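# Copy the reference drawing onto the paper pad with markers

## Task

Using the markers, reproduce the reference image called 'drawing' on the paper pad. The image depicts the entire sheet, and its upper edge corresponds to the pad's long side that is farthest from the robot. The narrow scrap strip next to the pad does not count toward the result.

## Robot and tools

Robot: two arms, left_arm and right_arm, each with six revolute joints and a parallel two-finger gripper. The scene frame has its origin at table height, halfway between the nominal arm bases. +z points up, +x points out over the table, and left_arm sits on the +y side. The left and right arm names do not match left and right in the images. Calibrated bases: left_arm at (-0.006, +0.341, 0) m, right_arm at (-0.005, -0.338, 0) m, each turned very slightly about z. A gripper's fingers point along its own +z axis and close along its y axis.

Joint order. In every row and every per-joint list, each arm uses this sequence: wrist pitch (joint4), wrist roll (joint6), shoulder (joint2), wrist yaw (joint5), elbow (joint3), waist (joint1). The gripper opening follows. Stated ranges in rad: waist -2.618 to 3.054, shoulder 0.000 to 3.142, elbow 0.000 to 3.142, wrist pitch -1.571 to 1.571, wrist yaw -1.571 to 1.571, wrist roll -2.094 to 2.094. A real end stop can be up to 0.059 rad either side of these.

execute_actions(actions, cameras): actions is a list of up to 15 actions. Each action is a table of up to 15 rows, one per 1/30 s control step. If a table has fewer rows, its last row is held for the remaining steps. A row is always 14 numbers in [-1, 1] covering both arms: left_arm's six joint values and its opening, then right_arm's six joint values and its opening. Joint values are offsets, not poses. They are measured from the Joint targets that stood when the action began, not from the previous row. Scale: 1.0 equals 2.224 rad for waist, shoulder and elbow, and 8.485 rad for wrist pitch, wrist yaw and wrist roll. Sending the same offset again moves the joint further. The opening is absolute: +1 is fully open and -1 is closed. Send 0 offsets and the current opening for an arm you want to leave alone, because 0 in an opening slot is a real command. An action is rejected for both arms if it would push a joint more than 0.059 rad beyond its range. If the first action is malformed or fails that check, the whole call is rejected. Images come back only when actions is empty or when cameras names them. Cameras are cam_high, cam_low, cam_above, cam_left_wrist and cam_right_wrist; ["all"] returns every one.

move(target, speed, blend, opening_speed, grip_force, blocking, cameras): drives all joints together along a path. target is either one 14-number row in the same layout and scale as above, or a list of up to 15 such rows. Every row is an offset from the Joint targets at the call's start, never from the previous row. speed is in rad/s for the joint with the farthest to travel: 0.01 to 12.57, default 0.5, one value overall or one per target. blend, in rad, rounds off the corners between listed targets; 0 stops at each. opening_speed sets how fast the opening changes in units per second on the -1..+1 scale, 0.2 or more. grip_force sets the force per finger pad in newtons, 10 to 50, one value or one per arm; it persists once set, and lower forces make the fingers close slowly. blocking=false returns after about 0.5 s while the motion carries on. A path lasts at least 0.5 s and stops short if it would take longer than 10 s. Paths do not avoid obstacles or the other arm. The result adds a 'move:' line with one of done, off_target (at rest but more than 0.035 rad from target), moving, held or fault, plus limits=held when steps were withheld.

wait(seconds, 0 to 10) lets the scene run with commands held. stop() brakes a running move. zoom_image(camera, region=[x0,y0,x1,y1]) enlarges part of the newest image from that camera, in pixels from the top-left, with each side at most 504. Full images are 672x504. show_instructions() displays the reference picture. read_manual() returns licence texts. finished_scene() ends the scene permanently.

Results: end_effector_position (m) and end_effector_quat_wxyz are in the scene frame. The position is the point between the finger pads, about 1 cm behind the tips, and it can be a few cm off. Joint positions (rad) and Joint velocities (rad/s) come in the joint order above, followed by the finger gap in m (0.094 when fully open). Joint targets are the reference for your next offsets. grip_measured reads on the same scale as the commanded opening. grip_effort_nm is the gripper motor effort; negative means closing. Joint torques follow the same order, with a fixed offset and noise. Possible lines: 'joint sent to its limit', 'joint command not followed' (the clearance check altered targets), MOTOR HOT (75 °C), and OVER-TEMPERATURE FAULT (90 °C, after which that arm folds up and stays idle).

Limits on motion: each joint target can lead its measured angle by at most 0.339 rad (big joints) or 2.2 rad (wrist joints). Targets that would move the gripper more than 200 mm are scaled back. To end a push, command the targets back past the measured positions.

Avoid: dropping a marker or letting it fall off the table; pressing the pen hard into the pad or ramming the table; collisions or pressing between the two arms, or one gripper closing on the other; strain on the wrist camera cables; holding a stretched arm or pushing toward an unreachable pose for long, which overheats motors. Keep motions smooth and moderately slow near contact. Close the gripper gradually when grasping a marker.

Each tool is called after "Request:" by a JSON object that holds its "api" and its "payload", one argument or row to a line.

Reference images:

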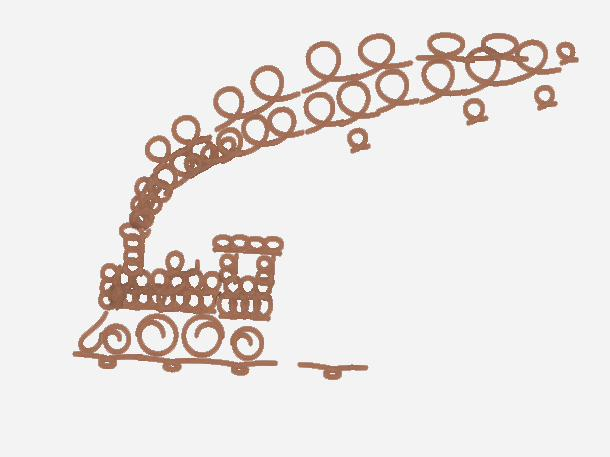

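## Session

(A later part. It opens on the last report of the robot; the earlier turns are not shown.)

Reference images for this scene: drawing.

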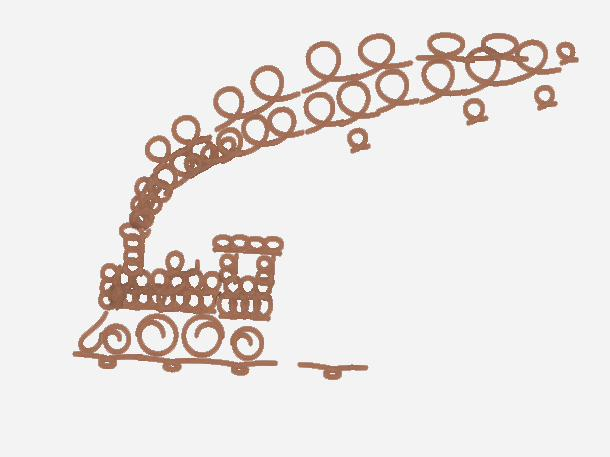

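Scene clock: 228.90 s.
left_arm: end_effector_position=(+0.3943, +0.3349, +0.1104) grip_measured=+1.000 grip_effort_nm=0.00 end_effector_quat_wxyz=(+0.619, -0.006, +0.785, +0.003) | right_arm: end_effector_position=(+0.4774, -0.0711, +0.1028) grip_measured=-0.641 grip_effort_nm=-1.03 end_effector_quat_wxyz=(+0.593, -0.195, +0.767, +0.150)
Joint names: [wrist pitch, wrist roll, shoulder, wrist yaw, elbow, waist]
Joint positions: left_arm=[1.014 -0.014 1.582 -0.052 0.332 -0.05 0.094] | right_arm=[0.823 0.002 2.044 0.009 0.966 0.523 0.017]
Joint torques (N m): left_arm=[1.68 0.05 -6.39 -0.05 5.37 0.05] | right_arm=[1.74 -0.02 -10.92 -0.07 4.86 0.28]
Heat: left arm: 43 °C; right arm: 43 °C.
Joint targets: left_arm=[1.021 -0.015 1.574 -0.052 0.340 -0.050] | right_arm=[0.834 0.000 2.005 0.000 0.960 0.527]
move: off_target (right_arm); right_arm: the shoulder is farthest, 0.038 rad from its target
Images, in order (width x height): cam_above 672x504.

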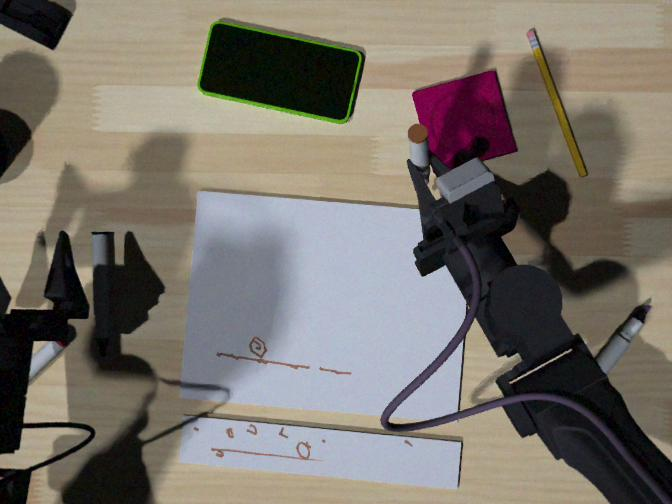

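Request:
{"api": "move", "payload": {
  "target": [
    [0,0,0,0,0,0,1,0,0,-0.027031,0,-0.049829,0.187163,-1],
    [0,0,0,0,0,0,1,0,0,-0.009371,0,-0.030499,0.208533,-1],
    [0,0,0,0,0,0,1,0,0,0.009629,0,-0.024399,0.208533,-1]
  ],
  "speed": [1.0,0.1,0.1],
  "blend": [0.002,0.002,0]
}}

Scene clock: 238.80 s.
left_arm: end_effector_position=(+0.3943, +0.3349, +0.1104) grip_measured=+1.000 grip_effort_nm=0.00 end_effector_quat_wxyz=(+0.619, -0.006, +0.785, +0.003) | right_arm: end_effector_position=(+0.2917, +0.0990, +0.0792) grip_measured=-0.641 grip_effort_nm=-1.03 end_effector_quat_wxyz=(+0.517, -0.379, +0.717, +0.275)
Joint names: [wrist pitch, wrist roll, shoulder, wrist yaw, elbow, waist]
Joint positions: left_arm=[1.014 -0.014 1.582 -0.052 0.332 -0.05 0.094] | right_arm=[0.824 0.002 2.02 -0.002 0.876 0.988 0.017]
Joint torques (N m): left_arm=[1.68 0.05 -6.41 -0.08 5.14 0.06] | right_arm=[1.72 -0.02 -7.09 0.02 7.75 0.21]
Heat: left arm: 43 °C; right arm: 43 °C.
Joint targets: left_arm=[1.021 -0.015 1.574 -0.052 0.340 -0.050] | right_arm=[0.834 0.000 2.027 0.000 0.906 0.991]
move: done

Request:
{"api": "wait", "payload": {
  "seconds": 0.1
}}

Scene clock: 239.13 s.
left_arm: end_effector_position=(+0.3943, +0.3349, +0.1104) grip_measured=+1.000 grip_effort_nm=0.00 end_effector_quat_wxyz=(+0.619, -0.006, +0.785, +0.003) | right_arm: end_effector_position=(+0.2917, +0.0990, +0.0792) grip_measured=-0.641 grip_effort_nm=-1.03 end_effector_quat_wxyz=(+0.517, -0.379, +0.717, +0.275)
Joint names: [wrist pitch, wrist roll, shoulder, wrist yaw, elbow, waist]
Joint positions: left_arm=[1.014 -0.014 1.582 -0.052 0.332 -0.05 0.094] | right_arm=[0.824 0.002 2.02 -0.002 0.876 0.988 0.017]
Joint torques (N m): left_arm=[1.64 0.06 -6.42 -0.03 5.24 -0.14] | right_arm=[1.72 -0.02 -7.08 0.02 7.75 0.23]
Heat: left arm: 43 °C; right arm: 43 °C.
Joint targets: left_arm=[1.021 -0.015 1.574 -0.052 0.340 -0.050] | right_arm=[0.834 0.000 2.027 0.000 0.906 0.991]
Tool commands: left_gripper/opening=+1.0 right_gripper/opening=-1.0
wait: 0.10 s; at rest from the start

Request:
{"api": "move", "payload": {
  "target": [
    [0,0,0,0,0,0,1,0,0,-0.017660,0,-0.019330,-0.006740,-1],
    [0,0,0,0,0,0,1,0,0,-0.021762,0,-0.024946,-0.007878,-1],
    [0,0,0,0,0,0,1,0,0,-0.005133,0,-0.006802,-0.011271,-1],
    [0,0,0,0,0,0,1,0,0,-0.000675,0,-0.000895,-0.013090,-1],
    [0,0,0,0,0,0,1,0,0,0.005318,0,0.007045,-0.005545,-1],
    [0,0,0,0,0,0,1,0,0,0.009091,0,0.012043,-0.002051,-1],
    [0,0,0,0,0,0,1,0,0,0.011313,0,0.014988,0.000345,-1],
    [0,0,0,0,0,0,1,0,0,-0.006807,0,-0.004342,0.002093,-1],
    [0,0,0,0,0,0,1,0,0,-0.013772,0,-0.013928,0.007054,-1],
    [0,0,0,0,0,0,1,0,0,-0.023640,0,-0.027504,0.000314,-1],
    [0,0,0,0,0,0,1,0,0,-0.030629,0,-0.037055,-0.004647,-1],
    [0,0,0,0,0,0,1,0,0,-0.013419,0,-0.017725,-0.011675,-1],
    [0,0,0,0,0,0,1,0,0,-0.006170,0,-0.008174,-0.016636,-1],
    [0,0,0,0,0,0,1,0,0,0.004078,0,0.005402,-0.009896,-1],
    [0,0,0,0,0,0,1,0,0,0.011313,0,0.014988,-0.004935,-1]
  ],
  "speed": [0.15,0.05,0.1,0.05,0.06,0.05,0.05,0.12,0.05,0.06,0.05,0.12,0.05,0.06,0.05],
  "blend": [0.002,0.002,0.002,0.002,0.002,0.002,0.002,0.002,0.002,0.002,0.002,0.002,0.002,0.002,0],
  "blocking": false
}}

Request:
{"api": "wait", "payload": {
  "seconds": 0.3
}}

Request:
{"api": "wait", "payload": {
  "seconds": 0.3
}}

Request:
{"api": "wait", "payload": {
  "seconds": 0.3
}}

Request:
{"api": "wait", "payload": {
  "seconds": 0.3
}}

Request:
{"api": "wait", "payload": {
  "seconds": 0.3
}}

Request:
{"api": "wait", "payload": {
  "seconds": 0.3
}}

Request:
{"api": "wait", "payload": {
  "seconds": 0.3
}}

Request:
{"api": "wait", "payload": {
  "seconds": 0.3
}}

Request:
{"api": "wait", "payload": {
  "seconds": 0.3
}}

Request:
{"api": "wait", "payload": {
  "seconds": 3
}}

Scene clock: 240.67 s.
left_arm: end_effector_position=(+0.3943, +0.3349, +0.1104) grip_measured=+1.000 grip_effort_nm=0.00 end_effector_quat_wxyz=(+0.619, -0.006, +0.785, +0.003) | right_arm: end_effector_position=(+0.2933, +0.0950, +0.0783) grip_measured=-0.641 grip_effort_nm=-1.03 end_effector_quat_wxyz=(+0.516, -0.377, +0.719, +0.272)
Joint names: [wrist pitch, wrist roll, shoulder, wrist yaw, elbow, waist]
Joint positions: left_arm=[1.014 -0.014 1.582 -0.052 0.332 -0.05 0.094] | right_arm=[0.824 0.002 2.015 -0.002 0.866 0.982 0.017]
Joint velocities: left_arm=[within noise] | right_arm=[-0.007 -0.11 -0.032 0.081 -0.051 -0.022 -0.001]
Joint torques (N m): left_arm=[1.63 0.02 -6.37 -0.03 5.24 -0.09] | right_arm=[1.72 -0.02 -9.99 0.02 4.18 -0.59]
Heat: left arm: 43 °C; right arm: 43 °C.
Joint targets: left_arm=[1.021 -0.015 1.574 -0.052 0.340 -0.050] | right_arm=[0.833 0.000 1.980 0.000 0.853 0.974]
Tool commands: left_gripper/opening=+1.0 right_gripper/opening=-1.0
move: running; path passed 1 of 15 targets; right_arm: the elbow is farthest, 0.073 rad from its target

Scene clock: 240.97 s.
left_arm: end_effector_position=(+0.3943, +0.3349, +0.1104) grip_measured=+1.000 grip_effort_nm=0.00 end_effector_quat_wxyz=(+0.619, -0.006, +0.785, +0.003) | right_arm: end_effector_position=(+0.2943, +0.0933, +0.0781) grip_measured=-0.641 grip_effort_nm=-1.03 end_effector_quat_wxyz=(+0.517, -0.376, +0.720, +0.271)
Joint names: [wrist pitch, wrist roll, shoulder, wrist yaw, elbow, waist]
Joint positions: left_arm=[1.014 -0.014 1.582 -0.052 0.332 -0.05 0.094] | right_arm=[0.824 0.002 2.013 -0.002 0.863 0.978 0.017]
Joint torques (N m): left_arm=[1.69 0.01 -6.43 -0.05 5.23 -0.14] | right_arm=[1.72 -0.02 -8.29 0.02 6.05 -0.81]
Heat: left arm: 43 °C; right arm: 43 °C.
Joint targets: left_arm=[1.021 -0.015 1.574 -0.052 0.340 -0.050] | right_arm=[0.833 0.000 2.001 0.000 0.875 0.969]
Tool commands: left_gripper/opening=+1.0 right_gripper/opening=-1.0
earlier move: running; path passed 2 of 15 targets; right_arm: the elbow is farthest, 0.076 rad from its target
wait: 0.30 s; no rest

Scene clock: 241.27 s.
left_arm: end_effector_position=(+0.3943, +0.3349, +0.1104) grip_measured=+1.000 grip_effort_nm=0.00 end_effector_quat_wxyz=(+0.619, -0.006, +0.785, +0.003) | right_arm: end_effector_position=(+0.2972, +0.0919, +0.0788) grip_measured=-0.641 grip_effort_nm=-1.03 end_effector_quat_wxyz=(+0.518, -0.373, +0.721, +0.270)
Joint names: [wrist pitch, wrist roll, shoulder, wrist yaw, elbow, waist]
Joint positions: left_arm=[1.014 -0.014 1.582 -0.052 0.332 -0.05 0.094] | right_arm=[0.824 0.002 2.013 -0.002 0.865 0.972 0.017]
Joint torques (N m): left_arm=[1.7 0.02 -6.34 -0.03 5.27 -0.02] | right_arm=[1.76 -0.03 -6.94 0.02 7.92 -0.68]
Heat: left arm: 43 °C; right arm: 43 °C.
Joint targets: left_arm=[1.021 -0.015 1.574 -0.052 0.340 -0.050] | right_arm=[0.833 0.000 2.021 0.000 0.898 0.964]
Tool commands: left_gripper/opening=+1.0 right_gripper/opening=-1.0
earlier move: running; path passed 3 of 15 targets; right_arm: the elbow is farthest, 0.074 rad from its target
wait: 0.30 s; no rest

Scene clock: 241.57 s.
left_arm: end_effector_position=(+0.3943, +0.3349, +0.1104) grip_measured=+1.000 grip_effort_nm=0.00 end_effector_quat_wxyz=(+0.619, -0.006, +0.785, +0.003) | right_arm: end_effector_position=(+0.3006, +0.0942, +0.0788) grip_measured=-0.641 grip_effort_nm=-1.03 end_effector_quat_wxyz=(+0.520, -0.372, +0.720, +0.270)
Joint names: [wrist pitch, wrist roll, shoulder, wrist yaw, elbow, waist]
Joint positions: left_arm=[1.014 -0.014 1.582 -0.052 0.332 -0.05 0.094] | right_arm=[0.824 0.002 2.025 -0.002 0.88 0.969 0.017]
Joint velocities: left_arm=[within noise] | right_arm=[0.022 0.007 0.037 0.022 0.066 -0.022 0.001]
Joint torques (N m): left_arm=[1.66 0.05 -6.26 -0.02 5.22 -0.12] | right_arm=[1.72 -0.02 -7.31 0.02 7.86 0.23]
Heat: left arm: 43 °C; right arm: 43 °C.
Joint targets: left_arm=[1.021 -0.015 1.574 -0.052 0.340 -0.050] | right_arm=[0.833 0.000 2.034 0.000 0.915 0.972]
Tool commands: left_gripper/opening=+1.0 right_gripper/opening=-1.0
earlier move: running; path passed 4 of 15 targets; right_arm: the elbow is farthest, 0.059 rad from its target
wait: 0.30 s; no rest

Scene clock: 241.87 s.
left_arm: end_effector_position=(+0.3943, +0.3349, +0.1104) grip_measured=+1.000 grip_effort_nm=0.00 end_effector_quat_wxyz=(+0.619, -0.006, +0.785, +0.003) | right_arm: end_effector_position=(+0.2995, +0.1000, +0.0791) grip_measured=-0.641 grip_effort_nm=-1.03 end_effector_quat_wxyz=(+0.520, -0.374, +0.718, +0.273)
Joint names: [wrist pitch, wrist roll, shoulder, wrist yaw, elbow, waist]
Joint positions: left_arm=[1.014 -0.014 1.582 -0.052 0.332 -0.05 0.094] | right_arm=[0.824 0.002 2.037 -0.002 0.897 0.977 0.017]
Joint velocities: left_arm=[within noise] | right_arm=[0.007 -0.051 0.032 0.007 0.037 0.051 0]
Joint torques (N m): left_arm=[1.67 0.08 -6.48 -0.03 5.22 -0.08] | right_arm=[1.72 -0.02 -7.23 0.02 7.8 0.49]
Heat: left arm: 43 °C; right arm: 43 °C.
Joint targets: left_arm=[1.021 -0.015 1.574 -0.052 0.340 -0.050] | right_arm=[0.833 0.000 2.046 0.000 0.931 0.985]
Tool commands: left_gripper/opening=+1.0 right_gripper/opening=-1.0
earlier move: running; path passed 5 of 15 targets; right_arm: the elbow is farthest, 0.042 rad from its target
wait: 0.30 s; no rest

Scene clock: 242.17 s.
left_arm: end_effector_position=(+0.3943, +0.3349, +0.1104) grip_measured=+1.000 grip_effort_nm=0.00 end_effector_quat_wxyz=(+0.619, -0.006, +0.785, +0.003) | right_arm: end_effector_position=(+0.2969, +0.1045, +0.0792) grip_measured=-0.641 grip_effort_nm=-1.03 end_effector_quat_wxyz=(+0.520, -0.377, +0.715, +0.275)
Joint names: [wrist pitch, wrist roll, shoulder, wrist yaw, elbow, waist]
Joint positions: left_arm=[1.014 -0.014 1.582 -0.052 0.332 -0.05 0.094] | right_arm=[0.824 0.002 2.044 -0.002 0.906 0.986 0.017]
Joint torques (N m): left_arm=[1.66 0.04 -6.49 -0.03 5.31 0.01] | right_arm=[1.72 -0.02 -8.23 0.03 6.56 0.49]
Heat: left arm: 43 °C; right arm: 43 °C.
Joint targets: left_arm=[1.021 -0.015 1.574 -0.052 0.340 -0.050] | right_arm=[0.833 0.000 2.037 0.000 0.923 0.993]
Tool commands: left_gripper/opening=+1.0 right_gripper/opening=-1.0
earlier move: running; path passed 7 of 15 targets
wait: 0.30 s; no rest

Scene clock: 242.47 s.
left_arm: end_effector_position=(+0.3943, +0.3349, +0.1104) grip_measured=+1.000 grip_effort_nm=0.00 end_effector_quat_wxyz=(+0.619, -0.006, +0.785, +0.003) | right_arm: end_effector_position=(+0.2956, +0.1051, +0.0788) grip_measured=-0.641 grip_effort_nm=-1.03 end_effector_quat_wxyz=(+0.519, -0.378, +0.715, +0.276)
Joint names: [wrist pitch, wrist roll, shoulder, wrist yaw, elbow, waist]
Joint positions: left_arm=[1.014 -0.014 1.582 -0.052 0.332 -0.05 0.094] | right_arm=[0.824 0.002 2.044 -0.002 0.905 0.989 0.017]
Joint torques (N m): left_arm=[1.66 0.01 -6.31 -0.03 5.23 -0.06] | right_arm=[1.7 -0.02 -10.36 0.02 4.11 0.75]
Heat: left arm: 43 °C; right arm: 43 °C.
Joint targets: left_arm=[1.021 -0.015 1.574 -0.052 0.340 -0.050] | right_arm=[0.833 0.000 2.009 0.000 0.892 0.998]
Tool commands: left_gripper/opening=+1.0 right_gripper/opening=-1.0
earlier move: running; path passed 8 of 15 targets
wait: 0.30 s; no rest

Scene clock: 242.77 s.
left_arm: end_effector_position=(+0.3943, +0.3349, +0.1104) grip_measured=+1.000 grip_effort_nm=0.00 end_effector_quat_wxyz=(+0.619, -0.006, +0.785, +0.003) | right_arm: end_effector_position=(+0.2902, +0.1044, +0.0784) grip_measured=-0.641 grip_effort_nm=-1.03 end_effector_quat_wxyz=(+0.517, -0.381, +0.715, +0.277)
Joint names: [wrist pitch, wrist roll, shoulder, wrist yaw, elbow, waist]
Joint positions: left_arm=[1.014 -0.014 1.582 -0.052 0.332 -0.05 0.094] | right_arm=[0.825 0.002 2.034 -0.002 0.891 0.996 0.017]
Joint velocities: left_arm=[within noise] | right_arm=[0.007 0.081 -0.032 0.007 -0.046 0.022 -0.001]
Joint torques (N m): left_arm=[1.63 0.04 -6.42 -0.02 5.27 0.08] | right_arm=[1.72 -0.02 -10.24 0.03 4.1 0.53]
Heat: left arm: 43 °C; right arm: 43 °C.
Joint targets: left_arm=[1.021 -0.015 1.574 -0.052 0.340 -0.050] | right_arm=[0.833 0.000 1.998 0.000 0.878 1.005]
Tool commands: left_gripper/opening=+1.0 right_gripper/opening=-1.0
earlier move: running; path passed 8 of 15 targets; right_arm: the elbow is farthest, 0.049 rad from its target
wait: 0.30 s; no rest

Scene clock: 243.07 s.
left_arm: end_effector_position=(+0.3943, +0.3349, +0.1104) grip_measured=+1.000 grip_effort_nm=0.00 end_effector_quat_wxyz=(+0.619, -0.006, +0.785, +0.003) | right_arm: end_effector_position=(+0.2869, +0.1016, +0.0784) grip_measured=-0.641 grip_effort_nm=-1.03 end_effector_quat_wxyz=(+0.515, -0.383, +0.715, +0.277)
Joint names: [wrist pitch, wrist roll, shoulder, wrist yaw, elbow, waist]
Joint positions: left_arm=[1.014 -0.014 1.582 -0.052 0.332 -0.05 0.094] | right_arm=[0.825 0.002 2.021 -0.002 0.874 0.999 0.017]
Joint velocities: left_arm=[within noise] | right_arm=[-0.022 -0.037 -0.046 -0.081 -0.081 -0.002 0]
Joint torques (N m): left_arm=[1.72 0.02 -6.43 -0.03 5.14 -0.05] | right_arm=[1.72 -0.02 -10.13 0.02 4.21 0.03]
Heat: left arm: 43 °C; right arm: 43 °C.
Joint targets: left_arm=[1.021 -0.015 1.574 -0.052 0.340 -0.050] | right_arm=[0.833 0.000 1.985 0.000 0.860 0.999]
Tool commands: left_gripper/opening=+1.0 right_gripper/opening=-1.0
earlier move: running; path passed 9 of 15 targets; right_arm: the elbow is farthest, 0.065 rad from its target
wait: 0.30 s; no rest

Scene clock: 243.37 s.
left_arm: end_effector_position=(+0.3943, +0.3349, +0.1104) grip_measured=+1.000 grip_effort_nm=0.00 end_effector_quat_wxyz=(+0.619, -0.006, +0.785, +0.003) | right_arm: end_effector_position=(+0.2844, +0.0979, +0.0782) grip_measured=-0.641 grip_effort_nm=-1.03 end_effector_quat_wxyz=(+0.513, -0.383, +0.717, +0.276)
Joint names: [wrist pitch, wrist roll, shoulder, wrist yaw, elbow, waist]
Joint positions: left_arm=[1.014 -0.014 1.582 -0.052 0.332 -0.05 0.094] | right_arm=[0.825 0.002 2.007 -0.002 0.856 0.999 0.017]
Joint velocities: left_arm=[within noise] | right_arm=[-0.007 0.051 -0.046 -0.051 -0.061 0.002 0.001]
Joint torques (N m): left_arm=[1.67 0.06 -6.39 -0.03 5.15 -0.02] | right_arm=[1.71 -0.02 -9.94 0.02 4.05 -0.69]
Heat: left arm: 43 °C; right arm: 43 °C.
Joint targets: left_arm=[1.021 -0.015 1.574 -0.052 0.340 -0.050] | right_arm=[0.833 0.000 1.972 0.000 0.842 0.991]
Tool commands: left_gripper/opening=+1.0 right_gripper/opening=-1.0
earlier move: running; path passed 10 of 15 targets; right_arm: the elbow is farthest, 0.083 rad from its target
wait: 0.30 s; no rest

Scene clock: 245.73 s.
left_arm: end_effector_position=(+0.3943, +0.3349, +0.1104) grip_measured=+1.000 grip_effort_nm=0.00 end_effector_quat_wxyz=(+0.619, -0.006, +0.785, +0.003) | right_arm: end_effector_position=(+0.3028, +0.1011, +0.0793) grip_measured=-0.641 grip_effort_nm=-1.03 end_effector_quat_wxyz=(+0.522, -0.372, +0.718, +0.272)
Joint names: [wrist pitch, wrist roll, shoulder, wrist yaw, elbow, waist]
Joint positions: left_arm=[1.014 -0.014 1.582 -0.052 0.332 -0.05 0.094] | right_arm=[0.825 0.002 2.045 -0.002 0.908 0.974 0.017]
Joint torques (N m): left_arm=[1.66 0.03 -6.45 -0.05 5.09 -0.09] | right_arm=[1.72 -0.02 -7.28 0.02 7.87 0.53]
Heat: left arm: 43 °C; right arm: 43 °C.
Joint targets: left_arm=[1.021 -0.015 1.574 -0.052 0.340 -0.050] | right_arm=[0.833 0.000 2.052 0.000 0.939 0.980]
Tool commands: left_gripper/opening=+1.0 right_gripper/opening=-1.0
earlier move: done
wait: 2.37 of 3 s (the move ended)

Request:
{"api": "move", "payload": {
  "target": [
    [0,0,0,0,0,0,1,0,0,-0.018120,0,-0.019330,0.007028,-1],
    [0,0,0,0,0,0,1,0,0,-0.035920,0,-0.025030,0.007028,-1]
  ],
  "speed": [0.12,0.25],
  "blend": [0.002,0]
}}

Request:
{"api": "move", "payload": {
  "target": [0,0,0,0,0,0,1,0,0,-0.01,0,0,-0.2,-1],
  "speed": 1.0,
  "cameras": ["cam_above", "cam_right_wrist"]
}}

Request:
{"api": "zoom_image", "payload": {
  "camera": "cam_above",
  "region": [205, 320, 325, 380]
}}

Scene clock: 247.20 s.
left_arm: end_effector_position=(+0.3943, +0.3349, +0.1104) grip_measured=+1.000 grip_effort_nm=0.00 end_effector_quat_wxyz=(+0.619, -0.006, +0.785, +0.003) | right_arm: end_effector_position=(+0.2935, +0.1027, +0.0917) grip_measured=-0.641 grip_effort_nm=-1.03 end_effector_quat_wxyz=(+0.526, -0.375, +0.710, +0.280)
Joint names: [wrist pitch, wrist roll, shoulder, wrist yaw, elbow, waist]
Joint positions: left_arm=[1.014 -0.014 1.582 -0.052 0.332 -0.05 0.094] | right_arm=[0.823 0.002 2.006 -0.002 0.889 0.99 0.017]
Joint torques (N m): left_arm=[1.69 0.06 -6.31 -0.03 5.2 -0.08] | right_arm=[1.69 -0.02 -10.09 0.02 4.62 0.51]
Heat: left arm: 43 °C; right arm: 44 °C.
Joint targets: left_arm=[1.021 -0.015 1.574 -0.052 0.340 -0.050] | right_arm=[0.833 0.000 1.972 0.000 0.884 0.996]
move: done

Scene clock: 248.43 s.
left_arm: end_effector_position=(+0.3943, +0.3349, +0.1104) grip_measured=+1.000 grip_effort_nm=0.00 end_effector_quat_wxyz=(+0.619, -0.006, +0.785, +0.003) | right_arm: end_effector_position=(+0.4551, -0.0693, +0.1015) grip_measured=-0.641 grip_effort_nm=-1.03 end_effector_quat_wxyz=(+0.584, -0.206, +0.770, +0.155)
Joint names: [wrist pitch, wrist roll, shoulder, wrist yaw, elbow, waist]
Joint positions: left_arm=[1.014 -0.014 1.582 -0.052 0.332 -0.05 0.094] | right_arm=[0.823 0.002 1.987 0.009 0.889 0.547 0.017]
Joint torques (N m): left_arm=[1.67 0.05 -6.41 -0.04 5.24 0.01] | right_arm=[1.74 -0.02 -10.33 -0.09 4.75 0.35]
Heat: left arm: 43 °C; right arm: 44 °C.
Joint targets: left_arm=[1.021 -0.015 1.574 -0.052 0.340 -0.050] | right_arm=[0.833 0.000 1.950 0.000 0.884 0.551]
move: off_target (right_arm); right_arm: the shoulder is farthest, 0.037 rad from its target
Images, in order (width x height): cam_above 672x504, cam_right_wrist 672x504.

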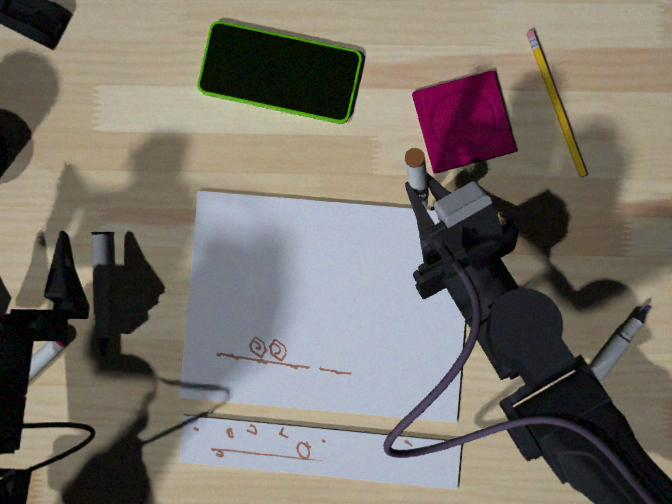

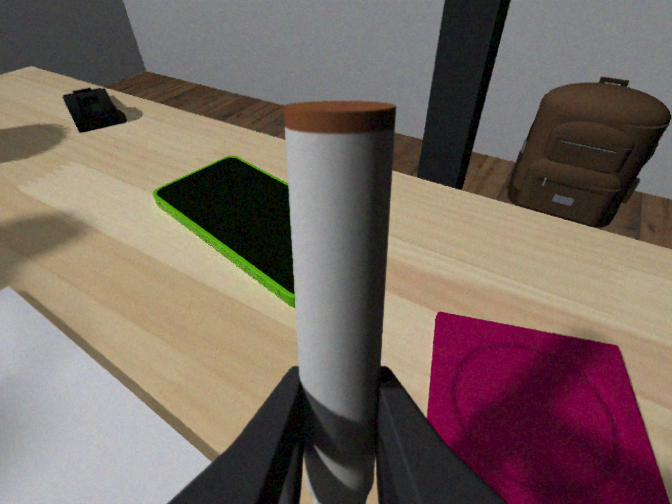

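Scaled by 4.200 from the camera's 672x504 image, which has a finer 960x720 frame.

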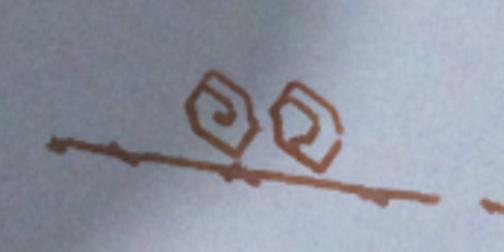

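Request:
{"api": "zoom_image", "payload": {
  "camera": "cam_above",
  "region": [240, 330, 300, 370]
}}

Scaled by 8.400 from the camera's 672x504 image, which has a finer 960x720 frame.

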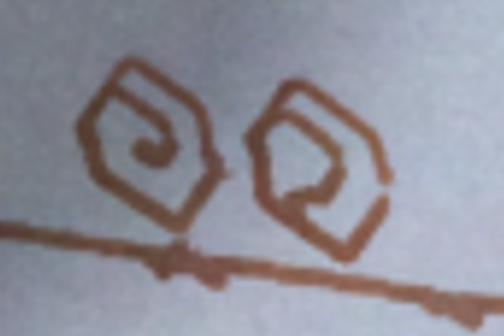

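Request:
{"api": "move", "payload": {
  "target": [
    [0,0,0,0,0,0,1,0,0,-0.027574,0,-0.049325,0.169829,-1],
    [0,0,0,0,0,0,1,0,0,-0.010354,0,-0.029995,0.189329,-1],
    [0,0,0,0,0,0,1,0,0,0.008646,0,-0.023895,0.189329,-1],
    [0,0,0,0,0,0,1,0,0,-0.008574,0,-0.043225,0.184429,-1]
  ],
  "speed": [1.0,0.1,0.1,0.15],
  "blend": [0.002,0.002,0,0]
}}

Request:
{"api": "move", "payload": {
  "target": [
    [0,0,0,0,0,0,1,0,0,-0.003698,0,-0.004779,-0.000999,-1],
    [0,0,0,0,0,0,1,0,0,0.012924,0,0.013778,-0.003919,-1],
    [0,0,0,0,0,0,1,0,0,0.016583,0,0.018507,-0.005604,-1],
    [0,0,0,0,0,0,1,0,0,0.021166,0,0.024429,0.005234,-1],
    [0,0,0,0,0,0,1,0,0,0.024104,0,0.028226,0.008057,-1],
    [0,0,0,0,0,0,1,0,0,0.025878,0,0.030519,0.009889,-1],
    [0,0,0,0,0,0,1,0,0,0.008658,0,0.011189,0.011349,-1],
    [0,0,0,0,0,0,1,0,0,0.002984,0,0.003856,0.015369,-1],
    [0,0,0,0,0,0,1,0,0,-0.005037,0,-0.006510,0.005369,-1],
    [0,0,0,0,0,0,1,0,0,-0.010712,0,-0.013843,0.001349,-1],
    [0,0,0,0,0,0,1,0,0,0.006508,0,0.005487,-0.004333,-1],
    [0,0,0,0,0,0,1,0,0,0.012183,0,0.012820,-0.008353,-1],
    [0,0,0,0,0,0,1,0,0,0.020204,0,0.023186,0.001647,-1],
    [0,0,0,0,0,0,1,0,0,0.025878,0,0.030519,0.005667,-1],
    [0,0,0,0,0,0,1,0,0,0.008658,0,0.011189,0.011349,-1]
  ],
  "speed": [0.05,0.1,0.05,0.06,0.05,0.05,0.12,0.05,0.06,0.05,0.12,0.05,0.06,0.05,0.12],
  "blend": [0.002,0.002,0.002,0.002,0.002,0.002,0.002,0.002,0.002,0.002,0.002,0.002,0.002,0.002,0]
}}

Scene clock: 262.03 s.
left_arm: end_effector_position=(+0.3943, +0.3349, +0.1104) grip_measured=+1.000 grip_effort_nm=0.00 end_effector_quat_wxyz=(+0.619, -0.006, +0.785, +0.003) | right_arm: end_effector_position=(+0.2889, +0.0771, +0.0775) grip_measured=-0.641 grip_effort_nm=-1.03 end_effector_quat_wxyz=(+0.512, -0.375, +0.726, +0.266)
Joint names: [wrist pitch, wrist roll, shoulder, wrist yaw, elbow, waist]
Joint positions: left_arm=[1.014 -0.014 1.582 -0.052 0.332 -0.05 0.094] | right_arm=[0.824 0.001 1.963 -0.002 0.798 0.969 0.017]
Joint torques (N m): left_arm=[1.65 0.04 -6.49 -0.02 5.24 -0.1] | right_arm=[1.72 -0.02 -9.52 0.02 4.01 -0.68]
Heat: left arm: 43 °C; right arm: 44 °C.
Joint targets: left_arm=[1.021 -0.015 1.574 -0.052 0.340 -0.050] | right_arm=[0.833 0.000 1.931 -0.001 0.787 0.961]
move: done

Scene clock: 266.97 s.
left_arm: end_effector_position=(+0.3943, +0.3349, +0.1104) grip_measured=+1.000 grip_effort_nm=0.00 end_effector_quat_wxyz=(+0.619, -0.006, +0.785, +0.003) | right_arm: end_effector_position=(+0.2878, +0.0857, +0.0785) grip_measured=-0.641 grip_effort_nm=-1.03 end_effector_quat_wxyz=(+0.514, -0.378, +0.722, +0.270)
Joint names: [wrist pitch, wrist roll, shoulder, wrist yaw, elbow, waist]
Joint positions: left_arm=[1.014 -0.014 1.582 -0.052 0.332 -0.05 0.094] | right_arm=[0.825 0.001 1.981 -0.002 0.823 0.98 0.017]
Joint torques (N m): left_arm=[1.65 0.07 -6.49 -0.03 5.24 -0.03] | right_arm=[1.71 -0.02 -9.54 0.02 4.07 0.5]
Heat: left arm: 43 °C; right arm: 44 °C.
Joint targets: left_arm=[1.021 -0.015 1.574 -0.052 0.340 -0.050] | right_arm=[0.834 0.000 1.950 0.000 0.812 0.986]
move: done

Request:
{"api": "move", "payload": {
  "target": [
    [0,0,0,0,0,0,1,0,0,-0.0178,0,-0.0057,0,-1],
    [0,0,0,0,0,0,1,0,0,-0.0278,0,-0.0057,-0.2,-1]
  ],
  "speed": [0.25,1.0],
  "blend": [0.005,0],
  "cameras": ["cam_above"]
}}

Request:
{"api": "zoom_image", "payload": {
  "camera": "cam_above",
  "region": [240, 330, 324, 393]
}}

Scene clock: 268.70 s.
left_arm: end_effector_position=(+0.3943, +0.3349, +0.1104) grip_measured=+1.000 grip_effort_nm=0.00 end_effector_quat_wxyz=(+0.619, -0.006, +0.785, +0.003) | right_arm: end_effector_position=(+0.4401, -0.0851, +0.0997) grip_measured=-0.641 grip_effort_nm=-1.03 end_effector_quat_wxyz=(+0.577, -0.203, +0.777, +0.149)
Joint names: [wrist pitch, wrist roll, shoulder, wrist yaw, elbow, waist]
Joint positions: left_arm=[1.014 -0.014 1.582 -0.052 0.332 -0.05 0.094] | right_arm=[0.823 0.001 1.923 0.01 0.805 0.535 0.017]
Joint torques (N m): left_arm=[1.64 0.05 -6.43 -0.04 5.23 -0.03] | right_arm=[1.74 -0.02 -9.65 -0.09 4.67 0.54]
Heat: left arm: 43 °C; right arm: 44 °C.
Joint targets: left_arm=[1.021 -0.015 1.574 -0.052 0.340 -0.050] | right_arm=[0.834 0.000 1.888 0.000 0.800 0.541]
move: done
Images, in order (width x height): cam_above 672x504.

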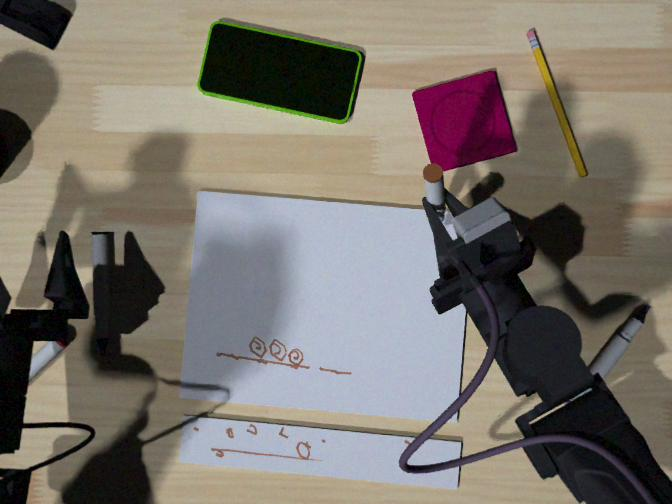

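Scaled by 6.000 from the camera's 672x504 image, which has a finer 960x720 frame.

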